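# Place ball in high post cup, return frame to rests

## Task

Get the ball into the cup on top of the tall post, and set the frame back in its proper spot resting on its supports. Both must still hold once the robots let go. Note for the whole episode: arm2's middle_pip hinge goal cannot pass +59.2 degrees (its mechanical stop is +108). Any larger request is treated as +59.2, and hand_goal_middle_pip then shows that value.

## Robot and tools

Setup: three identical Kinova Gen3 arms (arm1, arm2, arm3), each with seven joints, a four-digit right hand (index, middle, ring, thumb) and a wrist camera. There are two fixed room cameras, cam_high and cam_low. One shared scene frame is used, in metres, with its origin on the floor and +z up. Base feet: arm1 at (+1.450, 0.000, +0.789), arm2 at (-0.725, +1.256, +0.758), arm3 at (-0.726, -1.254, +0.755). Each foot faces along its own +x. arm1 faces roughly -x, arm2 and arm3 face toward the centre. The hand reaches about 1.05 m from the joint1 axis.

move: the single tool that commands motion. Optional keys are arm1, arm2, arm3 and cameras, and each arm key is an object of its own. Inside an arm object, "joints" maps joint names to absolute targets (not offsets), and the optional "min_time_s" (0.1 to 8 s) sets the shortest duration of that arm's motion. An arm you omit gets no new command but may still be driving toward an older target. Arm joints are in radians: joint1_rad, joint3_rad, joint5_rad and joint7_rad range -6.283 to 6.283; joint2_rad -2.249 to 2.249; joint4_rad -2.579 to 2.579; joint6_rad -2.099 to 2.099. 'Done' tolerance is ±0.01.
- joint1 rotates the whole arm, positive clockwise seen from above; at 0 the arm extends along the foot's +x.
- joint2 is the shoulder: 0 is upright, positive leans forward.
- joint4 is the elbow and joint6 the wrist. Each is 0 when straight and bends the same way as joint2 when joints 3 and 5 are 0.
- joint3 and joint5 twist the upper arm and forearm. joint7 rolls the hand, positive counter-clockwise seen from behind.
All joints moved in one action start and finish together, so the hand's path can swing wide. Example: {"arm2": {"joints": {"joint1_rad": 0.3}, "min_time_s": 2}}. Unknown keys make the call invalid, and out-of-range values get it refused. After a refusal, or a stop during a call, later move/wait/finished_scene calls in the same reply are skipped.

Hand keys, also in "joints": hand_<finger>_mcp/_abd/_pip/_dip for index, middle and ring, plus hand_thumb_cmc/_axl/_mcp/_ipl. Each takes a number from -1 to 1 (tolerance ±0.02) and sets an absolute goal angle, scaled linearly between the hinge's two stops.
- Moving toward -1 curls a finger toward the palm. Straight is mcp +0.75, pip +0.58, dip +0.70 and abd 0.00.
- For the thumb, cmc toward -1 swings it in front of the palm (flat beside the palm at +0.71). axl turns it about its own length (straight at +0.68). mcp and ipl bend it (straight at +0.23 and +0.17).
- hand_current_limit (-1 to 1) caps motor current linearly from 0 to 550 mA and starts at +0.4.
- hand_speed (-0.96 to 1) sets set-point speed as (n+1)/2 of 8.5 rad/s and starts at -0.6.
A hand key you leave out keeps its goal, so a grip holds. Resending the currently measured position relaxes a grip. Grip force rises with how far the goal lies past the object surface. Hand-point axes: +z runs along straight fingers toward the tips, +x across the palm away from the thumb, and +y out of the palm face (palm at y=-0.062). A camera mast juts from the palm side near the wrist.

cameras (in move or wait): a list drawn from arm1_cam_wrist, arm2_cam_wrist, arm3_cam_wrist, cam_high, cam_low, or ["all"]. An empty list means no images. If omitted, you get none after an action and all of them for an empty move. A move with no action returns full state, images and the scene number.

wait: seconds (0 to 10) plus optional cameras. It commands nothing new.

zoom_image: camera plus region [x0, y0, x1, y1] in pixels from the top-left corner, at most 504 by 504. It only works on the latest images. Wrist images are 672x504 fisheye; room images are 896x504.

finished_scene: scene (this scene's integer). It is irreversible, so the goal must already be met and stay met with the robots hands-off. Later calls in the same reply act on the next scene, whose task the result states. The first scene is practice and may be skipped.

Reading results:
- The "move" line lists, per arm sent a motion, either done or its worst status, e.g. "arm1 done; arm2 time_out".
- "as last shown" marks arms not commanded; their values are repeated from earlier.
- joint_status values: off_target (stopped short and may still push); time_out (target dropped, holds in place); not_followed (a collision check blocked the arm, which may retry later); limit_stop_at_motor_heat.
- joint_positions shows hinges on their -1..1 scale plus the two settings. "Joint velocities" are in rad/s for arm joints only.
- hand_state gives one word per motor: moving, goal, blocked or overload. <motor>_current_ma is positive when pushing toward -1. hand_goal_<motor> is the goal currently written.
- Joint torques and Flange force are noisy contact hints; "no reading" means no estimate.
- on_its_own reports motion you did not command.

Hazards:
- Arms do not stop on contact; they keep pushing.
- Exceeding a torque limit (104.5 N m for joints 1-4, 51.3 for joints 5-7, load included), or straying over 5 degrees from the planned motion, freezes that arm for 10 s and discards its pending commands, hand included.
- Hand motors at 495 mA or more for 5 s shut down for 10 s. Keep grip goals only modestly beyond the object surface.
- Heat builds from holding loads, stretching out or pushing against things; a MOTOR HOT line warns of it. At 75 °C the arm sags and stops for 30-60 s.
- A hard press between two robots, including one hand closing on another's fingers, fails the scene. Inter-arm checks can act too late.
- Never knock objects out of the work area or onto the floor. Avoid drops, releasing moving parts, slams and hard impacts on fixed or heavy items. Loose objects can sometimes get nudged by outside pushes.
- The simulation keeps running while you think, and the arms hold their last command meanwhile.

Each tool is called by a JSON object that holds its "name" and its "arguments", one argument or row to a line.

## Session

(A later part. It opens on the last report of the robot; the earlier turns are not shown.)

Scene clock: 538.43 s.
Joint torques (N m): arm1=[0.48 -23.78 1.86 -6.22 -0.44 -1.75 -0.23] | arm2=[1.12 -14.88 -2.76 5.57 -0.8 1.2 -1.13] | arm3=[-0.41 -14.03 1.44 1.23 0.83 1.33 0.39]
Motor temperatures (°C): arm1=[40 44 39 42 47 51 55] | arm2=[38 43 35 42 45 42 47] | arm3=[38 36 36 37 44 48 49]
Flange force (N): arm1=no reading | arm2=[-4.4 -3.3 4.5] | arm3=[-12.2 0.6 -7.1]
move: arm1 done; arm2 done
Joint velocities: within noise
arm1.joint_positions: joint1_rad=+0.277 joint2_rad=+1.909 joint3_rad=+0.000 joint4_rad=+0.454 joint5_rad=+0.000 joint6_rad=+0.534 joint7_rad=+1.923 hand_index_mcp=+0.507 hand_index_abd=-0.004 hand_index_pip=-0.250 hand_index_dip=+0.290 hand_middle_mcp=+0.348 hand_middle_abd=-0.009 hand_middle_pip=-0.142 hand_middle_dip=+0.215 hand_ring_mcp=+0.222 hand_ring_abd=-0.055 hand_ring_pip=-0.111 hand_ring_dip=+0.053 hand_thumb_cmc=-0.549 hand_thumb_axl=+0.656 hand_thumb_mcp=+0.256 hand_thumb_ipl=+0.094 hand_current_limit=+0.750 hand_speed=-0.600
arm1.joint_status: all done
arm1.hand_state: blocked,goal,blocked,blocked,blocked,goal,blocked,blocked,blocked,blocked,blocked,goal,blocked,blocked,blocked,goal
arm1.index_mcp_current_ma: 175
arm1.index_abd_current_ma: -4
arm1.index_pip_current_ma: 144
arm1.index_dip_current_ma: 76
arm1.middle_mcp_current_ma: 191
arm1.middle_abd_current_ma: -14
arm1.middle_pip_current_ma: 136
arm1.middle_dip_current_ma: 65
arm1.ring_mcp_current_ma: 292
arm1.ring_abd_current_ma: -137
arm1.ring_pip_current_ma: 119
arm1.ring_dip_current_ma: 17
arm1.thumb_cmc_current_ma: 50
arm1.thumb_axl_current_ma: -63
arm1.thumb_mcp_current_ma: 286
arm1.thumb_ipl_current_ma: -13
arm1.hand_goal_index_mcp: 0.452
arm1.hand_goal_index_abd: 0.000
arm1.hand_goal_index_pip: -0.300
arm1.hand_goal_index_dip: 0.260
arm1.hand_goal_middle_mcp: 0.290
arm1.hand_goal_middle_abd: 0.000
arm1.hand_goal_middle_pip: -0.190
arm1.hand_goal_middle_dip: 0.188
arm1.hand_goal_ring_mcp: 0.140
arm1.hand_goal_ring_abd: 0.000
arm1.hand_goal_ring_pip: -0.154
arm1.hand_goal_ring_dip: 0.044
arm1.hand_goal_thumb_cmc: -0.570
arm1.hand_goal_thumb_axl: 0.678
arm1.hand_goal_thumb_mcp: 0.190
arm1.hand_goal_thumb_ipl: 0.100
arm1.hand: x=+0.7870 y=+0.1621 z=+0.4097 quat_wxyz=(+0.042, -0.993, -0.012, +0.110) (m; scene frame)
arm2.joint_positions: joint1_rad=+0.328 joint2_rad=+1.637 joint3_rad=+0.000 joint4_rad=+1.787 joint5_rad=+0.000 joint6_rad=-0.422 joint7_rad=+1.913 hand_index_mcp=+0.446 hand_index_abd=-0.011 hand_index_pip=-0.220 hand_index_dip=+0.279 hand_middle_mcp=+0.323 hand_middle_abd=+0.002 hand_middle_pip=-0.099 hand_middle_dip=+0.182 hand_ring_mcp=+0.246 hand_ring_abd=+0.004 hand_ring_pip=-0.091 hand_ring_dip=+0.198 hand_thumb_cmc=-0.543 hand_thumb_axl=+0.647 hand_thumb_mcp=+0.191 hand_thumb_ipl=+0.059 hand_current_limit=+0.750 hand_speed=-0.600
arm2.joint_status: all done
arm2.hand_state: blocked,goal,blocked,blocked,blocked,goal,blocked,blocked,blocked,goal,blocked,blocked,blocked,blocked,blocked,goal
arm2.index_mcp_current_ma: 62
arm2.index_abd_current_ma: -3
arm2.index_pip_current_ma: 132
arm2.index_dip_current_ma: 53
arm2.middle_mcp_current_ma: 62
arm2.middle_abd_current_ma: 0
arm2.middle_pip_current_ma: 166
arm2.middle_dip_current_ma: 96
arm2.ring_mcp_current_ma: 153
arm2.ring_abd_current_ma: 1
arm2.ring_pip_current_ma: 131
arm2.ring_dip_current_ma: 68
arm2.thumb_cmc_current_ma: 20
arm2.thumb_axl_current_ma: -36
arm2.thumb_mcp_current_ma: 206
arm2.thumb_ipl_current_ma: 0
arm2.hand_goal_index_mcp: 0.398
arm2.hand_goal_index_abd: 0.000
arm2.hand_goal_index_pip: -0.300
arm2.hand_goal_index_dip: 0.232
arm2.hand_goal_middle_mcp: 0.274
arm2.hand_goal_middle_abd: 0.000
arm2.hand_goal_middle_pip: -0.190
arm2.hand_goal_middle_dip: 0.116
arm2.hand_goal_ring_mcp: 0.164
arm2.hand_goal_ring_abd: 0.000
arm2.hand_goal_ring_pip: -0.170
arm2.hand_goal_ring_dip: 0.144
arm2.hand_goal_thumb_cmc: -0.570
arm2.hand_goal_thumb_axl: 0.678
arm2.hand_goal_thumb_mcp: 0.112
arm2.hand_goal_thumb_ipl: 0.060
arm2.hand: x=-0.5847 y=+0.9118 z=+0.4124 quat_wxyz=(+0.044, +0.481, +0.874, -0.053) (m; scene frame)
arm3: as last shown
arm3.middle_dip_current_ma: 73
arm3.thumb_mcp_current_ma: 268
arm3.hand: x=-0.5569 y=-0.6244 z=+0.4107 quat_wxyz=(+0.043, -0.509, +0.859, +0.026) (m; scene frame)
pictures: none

{"name": "move", "arguments": {
  "arm1": {"joints":{"hand_thumb_mcp":0.40}},
  "arm2": {"joints":{"hand_thumb_mcp":0.40}},
  "arm3": {"joints":{"hand_thumb_mcp":0.40}}
}}

{"name": "move", "arguments": {
  "arm1": {"joints":{"hand_thumb_cmc":0.714,"hand_thumb_ipl":0.168}},
  "arm2": {"joints":{"hand_thumb_cmc":0.714,"hand_thumb_ipl":0.168}},
  "arm3": {"joints":{"hand_thumb_cmc":0.714,"hand_thumb_ipl":0.168}},
  "cameras": ["cam_high","cam_low"]
}}

Scene clock: 542.50 s.
Joint torques (N m): arm1=[-0.19 -27.73 1.05 -6.45 -0.86 -0.78 0] | arm2=[2.2 -17.89 -1 4.79 -0.6 0.44 -0.81] | arm3=[0.1 -24.19 0.72 -3.04 0.13 0.06 0.09]
Motor temperatures (°C): arm1=[40 44 39 42 47 51 55] | arm2=[38 43 35 42 45 42 47] | arm3=[38 36 36 37 44 48 49]
Flange force (N): arm1=no reading | arm2=[-3.7 1.5 9.5] | arm3=[-8.1 0.7 6.3]
move: arm1 done; arm2 done; arm3 done
Joint velocities: within noise
arm1.joint_positions: joint1_rad=+0.277 joint2_rad=+1.909 joint3_rad=+0.000 joint4_rad=+0.454 joint5_rad=+0.000 joint6_rad=+0.534 joint7_rad=+1.923 hand_index_mcp=+0.500 hand_index_abd=-0.002 hand_index_pip=-0.264 hand_index_dip=+0.280 hand_middle_mcp=+0.340 hand_middle_abd=-0.001 hand_middle_pip=-0.154 hand_middle_dip=+0.206 hand_ring_mcp=+0.210 hand_ring_abd=-0.037 hand_ring_pip=-0.124 hand_ring_dip=+0.053 hand_thumb_cmc=-0.569 hand_thumb_axl=+0.676 hand_thumb_mcp=+0.391 hand_thumb_ipl=+0.096 hand_current_limit=+0.750 hand_speed=-0.600
arm1.joint_status: all done
arm1.hand_state: blocked,goal,blocked,goal,blocked,goal,blocked,goal,blocked,blocked,blocked,goal,goal,goal,goal,goal
arm1.index_mcp_current_ma: 146
arm1.index_abd_current_ma: -1
arm1.index_pip_current_ma: 93
arm1.index_dip_current_ma: 44
arm1.middle_mcp_current_ma: 154
arm1.middle_abd_current_ma: -1
arm1.middle_pip_current_ma: 93
arm1.middle_dip_current_ma: 40
arm1.ring_mcp_current_ma: 240
arm1.ring_abd_current_ma: -82
arm1.ring_pip_current_ma: 76
arm1.ring_dip_current_ma: 16
arm1.thumb_cmc_current_ma: 1
arm1.thumb_axl_current_ma: -3
arm1.thumb_mcp_current_ma: -22
arm1.thumb_ipl_current_ma: -9
arm1.hand_goal_index_mcp: 0.452
arm1.hand_goal_index_abd: 0.000
arm1.hand_goal_index_pip: -0.300
arm1.hand_goal_index_dip: 0.260
arm1.hand_goal_middle_mcp: 0.290
arm1.hand_goal_middle_abd: 0.000
arm1.hand_goal_middle_pip: -0.190
arm1.hand_goal_middle_dip: 0.188
arm1.hand_goal_ring_mcp: 0.140
arm1.hand_goal_ring_abd: 0.000
arm1.hand_goal_ring_pip: -0.154
arm1.hand_goal_ring_dip: 0.044
arm1.hand_goal_thumb_cmc: -0.570
arm1.hand_goal_thumb_axl: 0.678
arm1.hand_goal_thumb_mcp: 0.400
arm1.hand_goal_thumb_ipl: 0.100
arm1.hand: x=+0.7871 y=+0.1621 z=+0.4096 quat_wxyz=(+0.042, -0.993, -0.012, +0.110) (m; scene frame)
arm2.joint_positions: joint1_rad=+0.328 joint2_rad=+1.637 joint3_rad=+0.000 joint4_rad=+1.787 joint5_rad=+0.000 joint6_rad=-0.422 joint7_rad=+1.913 hand_index_mcp=+0.445 hand_index_abd=-0.005 hand_index_pip=-0.220 hand_index_dip=+0.279 hand_middle_mcp=+0.323 hand_middle_abd=+0.004 hand_middle_pip=-0.099 hand_middle_dip=+0.182 hand_ring_mcp=+0.246 hand_ring_abd=+0.008 hand_ring_pip=-0.091 hand_ring_dip=+0.198 hand_thumb_cmc=-0.569 hand_thumb_axl=+0.676 hand_thumb_mcp=+0.389 hand_thumb_ipl=+0.059 hand_current_limit=+0.750 hand_speed=-0.600
arm2.joint_status: all done
arm2.hand_state: blocked,goal,blocked,blocked,blocked,goal,blocked,blocked,blocked,goal,blocked,blocked,goal,goal,goal,goal
arm2.index_mcp_current_ma: 59
arm2.index_abd_current_ma: -1
arm2.index_pip_current_ma: 132
arm2.index_dip_current_ma: 53
arm2.middle_mcp_current_ma: 62
arm2.middle_abd_current_ma: 1
arm2.middle_pip_current_ma: 166
arm2.middle_dip_current_ma: 96
arm2.ring_mcp_current_ma: 153
arm2.ring_abd_current_ma: 2
arm2.ring_pip_current_ma: 131
arm2.ring_dip_current_ma: 68
arm2.thumb_cmc_current_ma: 0
arm2.thumb_axl_current_ma: 0
arm2.thumb_mcp_current_ma: -6
arm2.thumb_ipl_current_ma: 0
arm2.hand_goal_index_mcp: 0.398
arm2.hand_goal_index_abd: 0.000
arm2.hand_goal_index_pip: -0.300
arm2.hand_goal_index_dip: 0.232
arm2.hand_goal_middle_mcp: 0.274
arm2.hand_goal_middle_abd: 0.000
arm2.hand_goal_middle_pip: -0.190
arm2.hand_goal_middle_dip: 0.116
arm2.hand_goal_ring_mcp: 0.164
arm2.hand_goal_ring_abd: 0.000
arm2.hand_goal_ring_pip: -0.170
arm2.hand_goal_ring_dip: 0.144
arm2.hand_goal_thumb_cmc: -0.570
arm2.hand_goal_thumb_axl: 0.678
arm2.hand_goal_thumb_mcp: 0.400
arm2.hand_goal_thumb_ipl: 0.060
arm2.hand: x=-0.5847 y=+0.9118 z=+0.4124 quat_wxyz=(+0.044, +0.481, +0.874, -0.053) (m; scene frame)
arm3.joint_positions: joint1_rad=-0.225 joint2_rad=+1.722 joint3_rad=+0.000 joint4_rad=+0.855 joint5_rad=+0.000 joint6_rad=+0.460 joint7_rad=+1.409 hand_index_mcp=+0.438 hand_index_abd=+0.006 hand_index_pip=-0.258 hand_index_dip=+0.255 hand_middle_mcp=+0.344 hand_middle_abd=+0.008 hand_middle_pip=-0.185 hand_middle_dip=+0.226 hand_ring_mcp=+0.293 hand_ring_abd=+0.007 hand_ring_pip=-0.160 hand_ring_dip=+0.195 hand_thumb_cmc=-0.568 hand_thumb_axl=+0.676 hand_thumb_mcp=+0.388 hand_thumb_ipl=+0.097 hand_current_limit=+0.750 hand_speed=-0.600
arm3.joint_status: all done
arm3.hand_state: blocked,goal,blocked,blocked,blocked,goal,blocked,blocked,blocked,goal,blocked,blocked,goal,goal,goal,goal
arm3.index_mcp_current_ma: 137
arm3.index_abd_current_ma: 10
arm3.index_pip_current_ma: 134
arm3.index_dip_current_ma: 65
arm3.middle_mcp_current_ma: 145
arm3.middle_abd_current_ma: 15
arm3.middle_pip_current_ma: 147
arm3.middle_dip_current_ma: 68
arm3.ring_mcp_current_ma: 148
arm3.ring_abd_current_ma: 14
arm3.ring_pip_current_ma: 126
arm3.ring_dip_current_ma: 57
arm3.thumb_cmc_current_ma: 3
arm3.thumb_axl_current_ma: -5
arm3.thumb_mcp_current_ma: -40
arm3.thumb_ipl_current_ma: -8
arm3.hand_goal_index_mcp: 0.398
arm3.hand_goal_index_abd: 0.000
arm3.hand_goal_index_pip: -0.300
arm3.hand_goal_index_dip: 0.232
arm3.hand_goal_middle_mcp: 0.302
arm3.hand_goal_middle_abd: 0.000
arm3.hand_goal_middle_pip: -0.230
arm3.hand_goal_middle_dip: 0.202
arm3.hand_goal_ring_mcp: 0.250
arm3.hand_goal_ring_abd: 0.000
arm3.hand_goal_ring_pip: -0.200
arm3.hand_goal_ring_dip: 0.174
arm3.hand_goal_thumb_cmc: -0.570
arm3.hand_goal_thumb_axl: 0.678
arm3.hand_goal_thumb_mcp: 0.400
arm3.hand_goal_thumb_ipl: 0.100
arm3.on_its_own: hand_index_pip moved -0.023 toward your old target -0.300; hand_middle_pip moved -0.022 toward your old target -0.230
arm3.hand: x=-0.5569 y=-0.6244 z=+0.4107 quat_wxyz=(+0.043, -0.509, +0.859, +0.026) (m; scene frame)
pictures: none

Scene clock: 543.87 s.
Joint torques (N m): arm1=[-0.26 -27.79 1.06 -6.5 -0.87 -0.81 -0.01] | arm2=[2.18 -17.91 -0.96 4.83 -0.67 0.39 -0.77] | arm3=[0.18 -24.21 0.82 -2.99 0.16 0.02 0.11]
Motor temperatures (°C): arm1=[40 44 39 42 47 51 55] | arm2=[38 43 35 42 45 42 47] | arm3=[38 36 36 37 44 48 49]
Flange force (N): arm1=no reading | arm2=[-3.8 1.3 9.6] | arm3=[-8.5 0.9 6.6]
move: arm1 done; arm2 done; arm3 done
Joint velocities: within noise
arm1.joint_positions: joint1_rad=+0.277 joint2_rad=+1.909 joint3_rad=+0.000 joint4_rad=+0.454 joint5_rad=+0.000 joint6_rad=+0.534 joint7_rad=+1.923 hand_index_mcp=+0.500 hand_index_abd=-0.002 hand_index_pip=-0.264 hand_index_dip=+0.280 hand_middle_mcp=+0.340 hand_middle_abd=-0.001 hand_middle_pip=-0.154 hand_middle_dip=+0.206 hand_ring_mcp=+0.210 hand_ring_abd=-0.037 hand_ring_pip=-0.124 hand_ring_dip=+0.053 hand_thumb_cmc=+0.711 hand_thumb_axl=+0.676 hand_thumb_mcp=+0.391 hand_thumb_ipl=+0.164 hand_current_limit=+0.750 hand_speed=-0.600
arm1.joint_status: all done
arm1.hand_state: blocked,goal,blocked,goal,blocked,goal,blocked,goal,blocked,blocked,blocked,goal,goal,goal,goal,goal
arm1.index_mcp_current_ma: 146
arm1.index_abd_current_ma: -1
arm1.index_pip_current_ma: 93
arm1.index_dip_current_ma: 44
arm1.middle_mcp_current_ma: 154
arm1.middle_abd_current_ma: -1
arm1.middle_pip_current_ma: 93
arm1.middle_dip_current_ma: 39
arm1.ring_mcp_current_ma: 240
arm1.ring_abd_current_ma: -82
arm1.ring_pip_current_ma: 75
arm1.ring_dip_current_ma: 16
arm1.thumb_cmc_current_ma: -4
arm1.thumb_axl_current_ma: -3
arm1.thumb_mcp_current_ma: -21
arm1.thumb_ipl_current_ma: -9
arm1.hand_goal_index_mcp: 0.452
arm1.hand_goal_index_abd: 0.000
arm1.hand_goal_index_pip: -0.300
arm1.hand_goal_index_dip: 0.260
arm1.hand_goal_middle_mcp: 0.290
arm1.hand_goal_middle_abd: 0.000
arm1.hand_goal_middle_pip: -0.190
arm1.hand_goal_middle_dip: 0.188
arm1.hand_goal_ring_mcp: 0.140
arm1.hand_goal_ring_abd: 0.000
arm1.hand_goal_ring_pip: -0.154
arm1.hand_goal_ring_dip: 0.044
arm1.hand_goal_thumb_cmc: 0.714
arm1.hand_goal_thumb_axl: 0.678
arm1.hand_goal_thumb_mcp: 0.400
arm1.hand_goal_thumb_ipl: 0.168
arm1.hand: x=+0.7870 y=+0.1621 z=+0.4097 quat_wxyz=(+0.042, -0.993, -0.012, +0.110) (m; scene frame)
arm2.joint_positions: joint1_rad=+0.328 joint2_rad=+1.637 joint3_rad=+0.000 joint4_rad=+1.787 joint5_rad=+0.000 joint6_rad=-0.422 joint7_rad=+1.913 hand_index_mcp=+0.445 hand_index_abd=-0.005 hand_index_pip=-0.220 hand_index_dip=+0.279 hand_middle_mcp=+0.323 hand_middle_abd=+0.004 hand_middle_pip=-0.099 hand_middle_dip=+0.182 hand_ring_mcp=+0.246 hand_ring_abd=+0.008 hand_ring_pip=-0.091 hand_ring_dip=+0.198 hand_thumb_cmc=+0.711 hand_thumb_axl=+0.676 hand_thumb_mcp=+0.390 hand_thumb_ipl=+0.164 hand_current_limit=+0.750 hand_speed=-0.600
arm2.joint_status: all done
arm2.hand_state: blocked,goal,blocked,blocked,blocked,goal,blocked,blocked,blocked,goal,blocked,blocked,goal,goal,goal,goal
arm2.index_mcp_current_ma: 58
arm2.index_abd_current_ma: -1
arm2.index_pip_current_ma: 132
arm2.index_dip_current_ma: 53
arm2.middle_mcp_current_ma: 62
arm2.middle_abd_current_ma: 1
arm2.middle_pip_current_ma: 166
arm2.middle_dip_current_ma: 96
arm2.ring_mcp_current_ma: 153
arm2.ring_abd_current_ma: 2
arm2.ring_pip_current_ma: 131
arm2.ring_dip_current_ma: 68
arm2.thumb_cmc_current_ma: 0
arm2.thumb_axl_current_ma: 0
arm2.thumb_mcp_current_ma: -6
arm2.thumb_ipl_current_ma: -1
arm2.hand_goal_index_mcp: 0.398
arm2.hand_goal_index_abd: 0.000
arm2.hand_goal_index_pip: -0.300
arm2.hand_goal_index_dip: 0.232
arm2.hand_goal_middle_mcp: 0.274
arm2.hand_goal_middle_abd: 0.000
arm2.hand_goal_middle_pip: -0.190
arm2.hand_goal_middle_dip: 0.116
arm2.hand_goal_ring_mcp: 0.164
arm2.hand_goal_ring_abd: 0.000
arm2.hand_goal_ring_pip: -0.170
arm2.hand_goal_ring_dip: 0.144
arm2.hand_goal_thumb_cmc: 0.714
arm2.hand_goal_thumb_axl: 0.678
arm2.hand_goal_thumb_mcp: 0.400
arm2.hand_goal_thumb_ipl: 0.168
arm2.hand: x=-0.5847 y=+0.9118 z=+0.4124 quat_wxyz=(+0.044, +0.481, +0.874, -0.053) (m; scene frame)
arm3.joint_positions: joint1_rad=-0.225 joint2_rad=+1.722 joint3_rad=+0.000 joint4_rad=+0.855 joint5_rad=+0.000 joint6_rad=+0.460 joint7_rad=+1.409 hand_index_mcp=+0.438 hand_index_abd=+0.006 hand_index_pip=-0.258 hand_index_dip=+0.255 hand_middle_mcp=+0.344 hand_middle_abd=+0.008 hand_middle_pip=-0.185 hand_middle_dip=+0.226 hand_ring_mcp=+0.293 hand_ring_abd=+0.007 hand_ring_pip=-0.160 hand_ring_dip=+0.195 hand_thumb_cmc=+0.712 hand_thumb_axl=+0.676 hand_thumb_mcp=+0.388 hand_thumb_ipl=+0.164 hand_current_limit=+0.750 hand_speed=-0.600
arm3.joint_status: all done
arm3.hand_state: blocked,goal,blocked,blocked,blocked,goal,blocked,blocked,blocked,goal,blocked,blocked,goal,goal,goal,goal
arm3.index_mcp_current_ma: 137
arm3.index_abd_current_ma: 10
arm3.index_pip_current_ma: 133
arm3.index_dip_current_ma: 65
arm3.middle_mcp_current_ma: 144
arm3.middle_abd_current_ma: 15
arm3.middle_pip_current_ma: 147
arm3.middle_dip_current_ma: 68
arm3.ring_mcp_current_ma: 147
arm3.ring_abd_current_ma: 14
arm3.ring_pip_current_ma: 126
arm3.ring_dip_current_ma: 57
arm3.thumb_cmc_current_ma: -4
arm3.thumb_axl_current_ma: -4
arm3.thumb_mcp_current_ma: -40
arm3.thumb_ipl_current_ma: -11
arm3.hand_goal_index_mcp: 0.398
arm3.hand_goal_index_abd: 0.000
arm3.hand_goal_index_pip: -0.300
arm3.hand_goal_index_dip: 0.232
arm3.hand_goal_middle_mcp: 0.302
arm3.hand_goal_middle_abd: 0.000
arm3.hand_goal_middle_pip: -0.230
arm3.hand_goal_middle_dip: 0.202
arm3.hand_goal_ring_mcp: 0.250
arm3.hand_goal_ring_abd: 0.000
arm3.hand_goal_ring_pip: -0.200
arm3.hand_goal_ring_dip: 0.174
arm3.hand_goal_thumb_cmc: 0.714
arm3.hand_goal_thumb_axl: 0.678
arm3.hand_goal_thumb_mcp: 0.400
arm3.hand_goal_thumb_ipl: 0.168
arm3.hand: x=-0.5569 y=-0.6244 z=+0.4107 quat_wxyz=(+0.043, -0.509, +0.859, +0.026) (m; scene frame)
pictures: cam_high, cam_low

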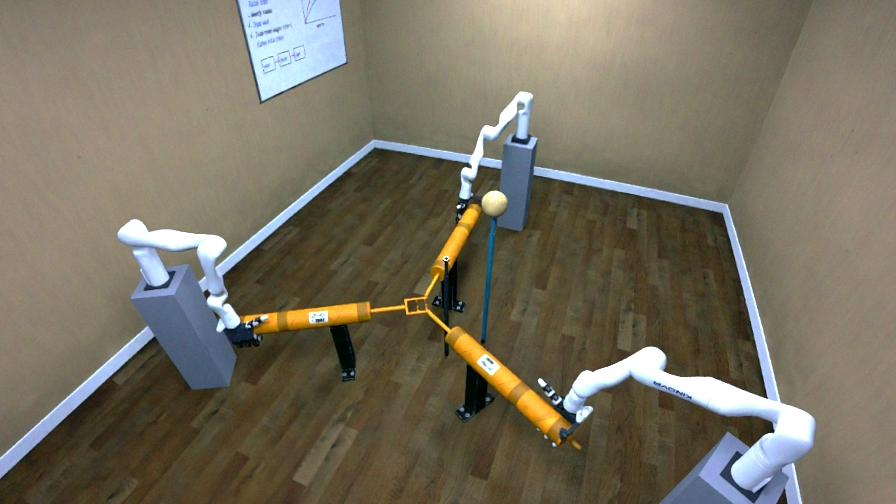

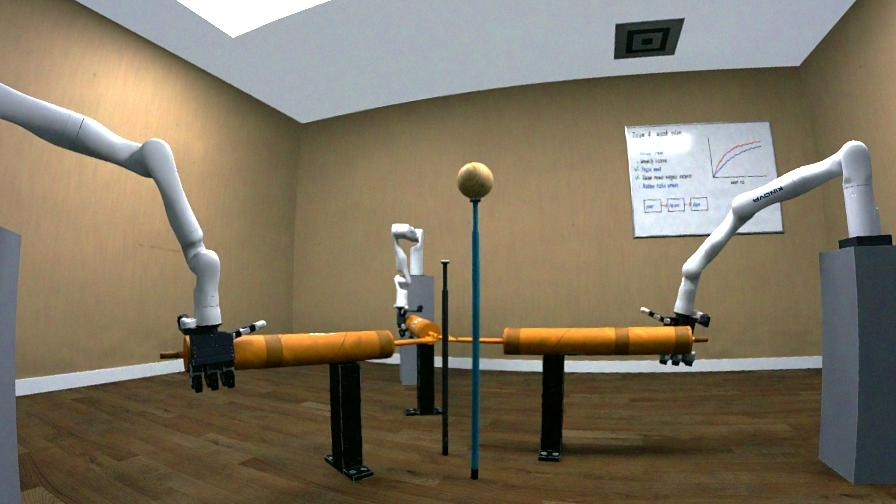

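{"name": "move", "arguments": {
  "arm1": {"joints":{"hand_speed":-0.75,"hand_thumb_mcp":0.226,"hand_index_mcp":0.753,"hand_index_pip":0.577,"hand_index_dip":0.696,"hand_middle_mcp":0.753,"hand_middle_pip":0.577,"hand_middle_dip":0.696,"hand_ring_mcp":0.753,"hand_ring_pip":0.577,"hand_ring_dip":0.696}},
  "arm2": {"joints":{"hand_speed":-0.75,"hand_thumb_mcp":0.226,"hand_index_mcp":0.753,"hand_index_pip":0.577,"hand_index_dip":0.696,"hand_middle_mcp":0.753,"hand_middle_pip":0.577,"hand_middle_dip":0.696,"hand_ring_mcp":0.753,"hand_ring_pip":0.577,"hand_ring_dip":0.696}},
  "arm3": {"joints":{"hand_speed":-0.75,"hand_thumb_mcp":0.226,"hand_index_mcp":0.753,"hand_index_pip":0.577,"hand_index_dip":0.696,"hand_middle_mcp":0.753,"hand_middle_pip":0.577,"hand_middle_dip":0.696,"hand_ring_mcp":0.753,"hand_ring_pip":0.577,"hand_ring_dip":0.696}},
  "cameras": ["cam_high","cam_low"]
}}

{"name": "zoom_image", "arguments": {
  "camera": "cam_low",
  "region": [150, 290, 290, 410]
}}

{"name": "zoom_image", "arguments": {
  "camera": "cam_low",
  "region": [600, 280, 740, 400]
}}

{"name": "zoom_image", "arguments": {
  "camera": "cam_high",
  "region": [200, 280, 300, 380]
}}

Scene clock: 548.07 s.
Joint torques (N m): arm1=[0.41 -25.37 1.84 -5.66 -0.35 -0.8 0.09] | arm2=[1.39 -17.88 -1.57 2.68 -0.27 -0.25 -0.53] | arm3=[-0.98 -23.24 0.04 -3.32 -0.06 -0.36 0.01]
Motor temperatures (°C): arm1=[40 44 39 42 47 51 55] | arm2=[38 43 35 42 45 42 47] | arm3=[38 36 36 37 44 48 49]
Flange force (N): arm1=no reading | arm2=[-1.0 1.1 3.8] | arm3=[-7.2 -1.4 3.0]
move: arm1 done; arm2 done; arm3 done
Joint velocities: within noise
arm1.joint_positions: joint1_rad=+0.277 joint2_rad=+1.909 joint3_rad=+0.000 joint4_rad=+0.454 joint5_rad=+0.000 joint6_rad=+0.534 joint7_rad=+1.923 hand_index_mcp=+0.751 hand_index_abd=-0.002 hand_index_pip=+0.575 hand_index_dip=+0.693 hand_middle_mcp=+0.749 hand_middle_abd=-0.001 hand_middle_pip=+0.574 hand_middle_dip=+0.693 hand_ring_mcp=+0.748 hand_ring_abd=-0.005 hand_ring_pip=+0.575 hand_ring_dip=+0.694 hand_thumb_cmc=+0.711 hand_thumb_axl=+0.676 hand_thumb_mcp=+0.224 hand_thumb_ipl=+0.164 hand_current_limit=+0.750 hand_speed=-0.750
arm1.joint_status: all done
arm1.hand_state: goal,goal,goal,goal,goal,goal,goal,goal,goal,goal,goal,goal,goal,goal,goal,goal
arm1.index_mcp_current_ma: -5
arm1.index_abd_current_ma: -1
arm1.index_pip_current_ma: -5
arm1.index_dip_current_ma: -4
arm1.middle_mcp_current_ma: -7
arm1.middle_abd_current_ma: -1
arm1.middle_pip_current_ma: -5
arm1.middle_dip_current_ma: -3
arm1.ring_mcp_current_ma: -10
arm1.ring_abd_current_ma: -6
arm1.ring_pip_current_ma: -4
arm1.ring_dip_current_ma: -3
arm1.thumb_cmc_current_ma: -4
arm1.thumb_axl_current_ma: -3
arm1.thumb_mcp_current_ma: -3
arm1.thumb_ipl_current_ma: -9
arm1.hand_goal_index_mcp: 0.754
arm1.hand_goal_index_abd: 0.000
arm1.hand_goal_index_pip: 0.578
arm1.hand_goal_index_dip: 0.696
arm1.hand_goal_middle_mcp: 0.754
arm1.hand_goal_middle_abd: 0.000
arm1.hand_goal_middle_pip: 0.578
arm1.hand_goal_middle_dip: 0.696
arm1.hand_goal_ring_mcp: 0.754
arm1.hand_goal_ring_abd: 0.000
arm1.hand_goal_ring_pip: 0.578
arm1.hand_goal_ring_dip: 0.696
arm1.hand_goal_thumb_cmc: 0.714
arm1.hand_goal_thumb_axl: 0.678
arm1.hand_goal_thumb_mcp: 0.226
arm1.hand_goal_thumb_ipl: 0.168
arm1.hand: x=+0.7870 y=+0.1621 z=+0.4097 quat_wxyz=(+0.042, -0.993, -0.012, +0.110) (m; scene frame)
arm2.joint_positions: joint1_rad=+0.328 joint2_rad=+1.637 joint3_rad=+0.000 joint4_rad=+1.787 joint5_rad=+0.000 joint6_rad=-0.422 joint7_rad=+1.913 hand_index_mcp=+0.751 hand_index_abd=-0.005 hand_index_pip=+0.574 hand_index_dip=+0.693 hand_middle_mcp=+0.749 hand_middle_abd=+0.003 hand_middle_pip=+0.574 hand_middle_dip=+0.693 hand_ring_mcp=+0.749 hand_ring_abd=+0.003 hand_ring_pip=+0.575 hand_ring_dip=+0.693 hand_thumb_cmc=+0.711 hand_thumb_axl=+0.676 hand_thumb_mcp=+0.224 hand_thumb_ipl=+0.164 hand_current_limit=+0.750 hand_speed=-0.750
arm2.joint_status: all done
arm2.hand_state: goal,goal,goal,goal,goal,goal,goal,goal,goal,goal,goal,goal,goal,goal,goal,goal
arm2.index_mcp_current_ma: -1
arm2.index_abd_current_ma: -1
arm2.index_pip_current_ma: -1
arm2.index_dip_current_ma: 0
arm2.middle_mcp_current_ma: -1
arm2.middle_abd_current_ma: 0
arm2.middle_pip_current_ma: -1
arm2.middle_dip_current_ma: 0
arm2.ring_mcp_current_ma: -1
arm2.ring_abd_current_ma: 0
arm2.ring_pip_current_ma: 0
arm2.ring_dip_current_ma: 0
arm2.thumb_cmc_current_ma: 0
arm2.thumb_axl_current_ma: 0
arm2.thumb_mcp_current_ma: 0
arm2.thumb_ipl_current_ma: -1
arm2.hand_goal_index_mcp: 0.754
arm2.hand_goal_index_abd: 0.000
arm2.hand_goal_index_pip: 0.578
arm2.hand_goal_index_dip: 0.696
arm2.hand_goal_middle_mcp: 0.754
arm2.hand_goal_middle_abd: 0.000
arm2.hand_goal_middle_pip: 0.578
arm2.hand_goal_middle_dip: 0.696
arm2.hand_goal_ring_mcp: 0.754
arm2.hand_goal_ring_abd: 0.000
arm2.hand_goal_ring_pip: 0.578
arm2.hand_goal_ring_dip: 0.696
arm2.hand_goal_thumb_cmc: 0.714
arm2.hand_goal_thumb_axl: 0.678
arm2.hand_goal_thumb_mcp: 0.226
arm2.hand_goal_thumb_ipl: 0.168
arm2.hand: x=-0.5847 y=+0.9118 z=+0.4124 quat_wxyz=(+0.044, +0.481, +0.874, -0.053) (m; scene frame)
arm3.joint_positions: joint1_rad=-0.225 joint2_rad=+1.722 joint3_rad=+0.000 joint4_rad=+0.855 joint5_rad=+0.000 joint6_rad=+0.460 joint7_rad=+1.409 hand_index_mcp=+0.752 hand_index_abd=+0.003 hand_index_pip=+0.575 hand_index_dip=+0.693 hand_middle_mcp=+0.751 hand_middle_abd=+0.003 hand_middle_pip=+0.574 hand_middle_dip=+0.693 hand_ring_mcp=+0.751 hand_ring_abd=+0.003 hand_ring_pip=+0.575 hand_ring_dip=+0.694 hand_thumb_cmc=+0.712 hand_thumb_axl=+0.676 hand_thumb_mcp=+0.223 hand_thumb_ipl=+0.164 hand_current_limit=+0.750 hand_speed=-0.750
arm3.joint_status: all done
arm3.hand_state: goal,goal,goal,goal,goal,goal,goal,goal,goal,goal,goal,goal,goal,goal,goal,goal
arm3.index_mcp_current_ma: -4
arm3.index_abd_current_ma: 5
arm3.index_pip_current_ma: -6
arm3.index_dip_current_ma: -5
arm3.middle_mcp_current_ma: -5
arm3.middle_abd_current_ma: 5
arm3.middle_pip_current_ma: -7
arm3.middle_dip_current_ma: -5
arm3.ring_mcp_current_ma: -6
arm3.ring_abd_current_ma: 5
arm3.ring_pip_current_ma: -6
arm3.ring_dip_current_ma: -4
arm3.thumb_cmc_current_ma: -4
arm3.thumb_axl_current_ma: -4
arm3.thumb_mcp_current_ma: -6
arm3.thumb_ipl_current_ma: -11
arm3.hand_goal_index_mcp: 0.754
arm3.hand_goal_index_abd: 0.000
arm3.hand_goal_index_pip: 0.578
arm3.hand_goal_index_dip: 0.696
arm3.hand_goal_middle_mcp: 0.754
arm3.hand_goal_middle_abd: 0.000
arm3.hand_goal_middle_pip: 0.578
arm3.hand_goal_middle_dip: 0.696
arm3.hand_goal_ring_mcp: 0.754
arm3.hand_goal_ring_abd: 0.000
arm3.hand_goal_ring_pip: 0.578
arm3.hand_goal_ring_dip: 0.696
arm3.hand_goal_thumb_cmc: 0.714
arm3.hand_goal_thumb_axl: 0.678
arm3.hand_goal_thumb_mcp: 0.226
arm3.hand_goal_thumb_ipl: 0.168
arm3.hand: x=-0.5569 y=-0.6244 z=+0.4107 quat_wxyz=(+0.043, -0.509, +0.859, +0.026) (m; scene frame)
pictures: cam_high, cam_low

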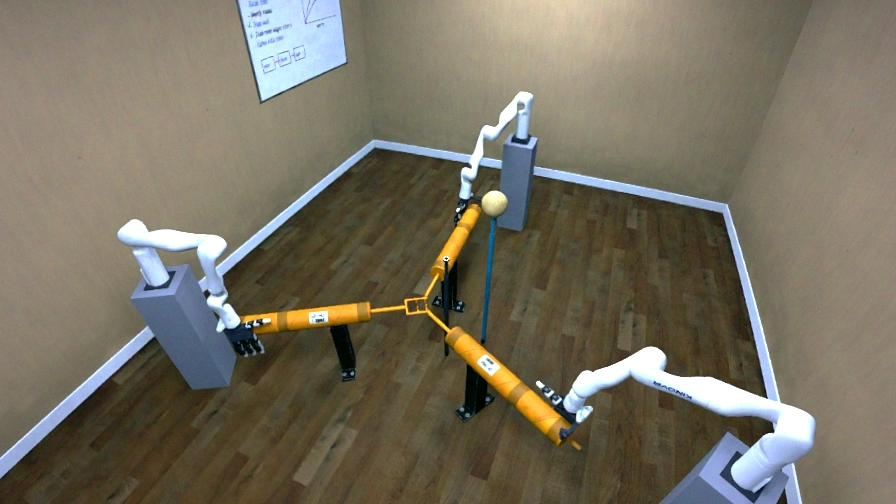

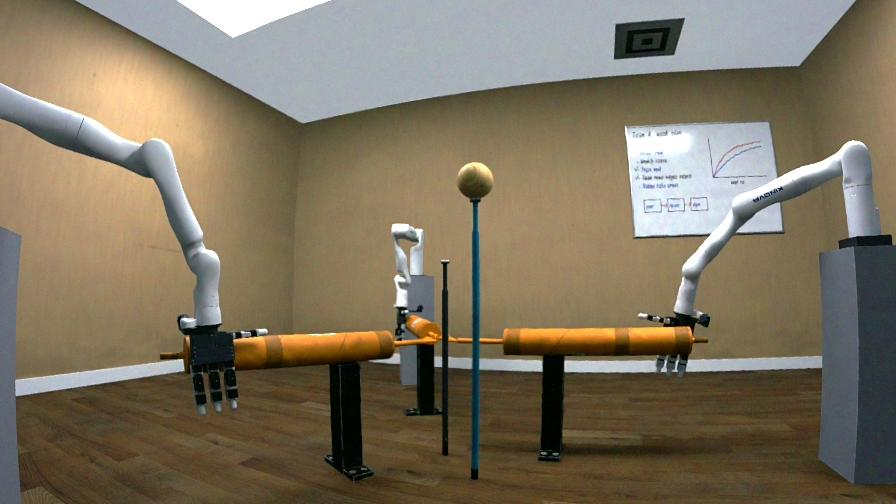

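Scaled by 3.600 from the camera's 896x504 image, which has a finer 1280x720 frame.

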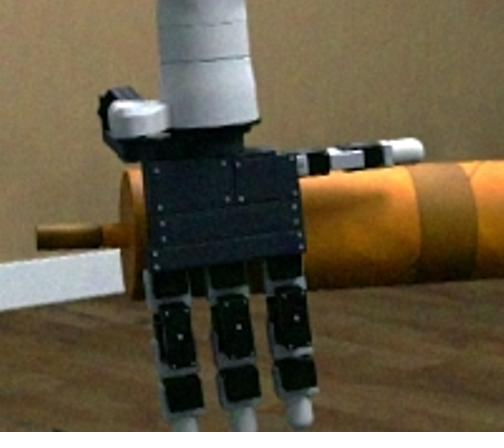

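Scaled by 3.600 from the camera's 896x504 image, which has a finer 1280x720 frame.

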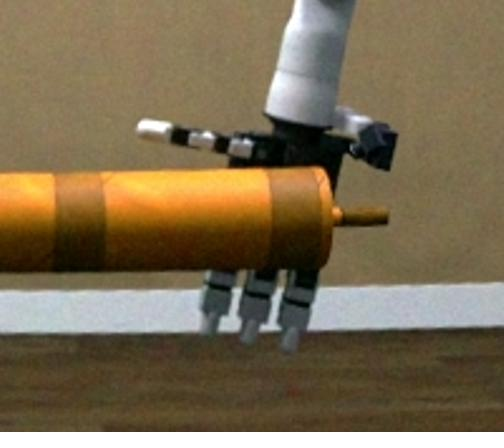

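Scaled by 5.040 from the camera's 896x504 image, which has a finer 1280x720 frame.

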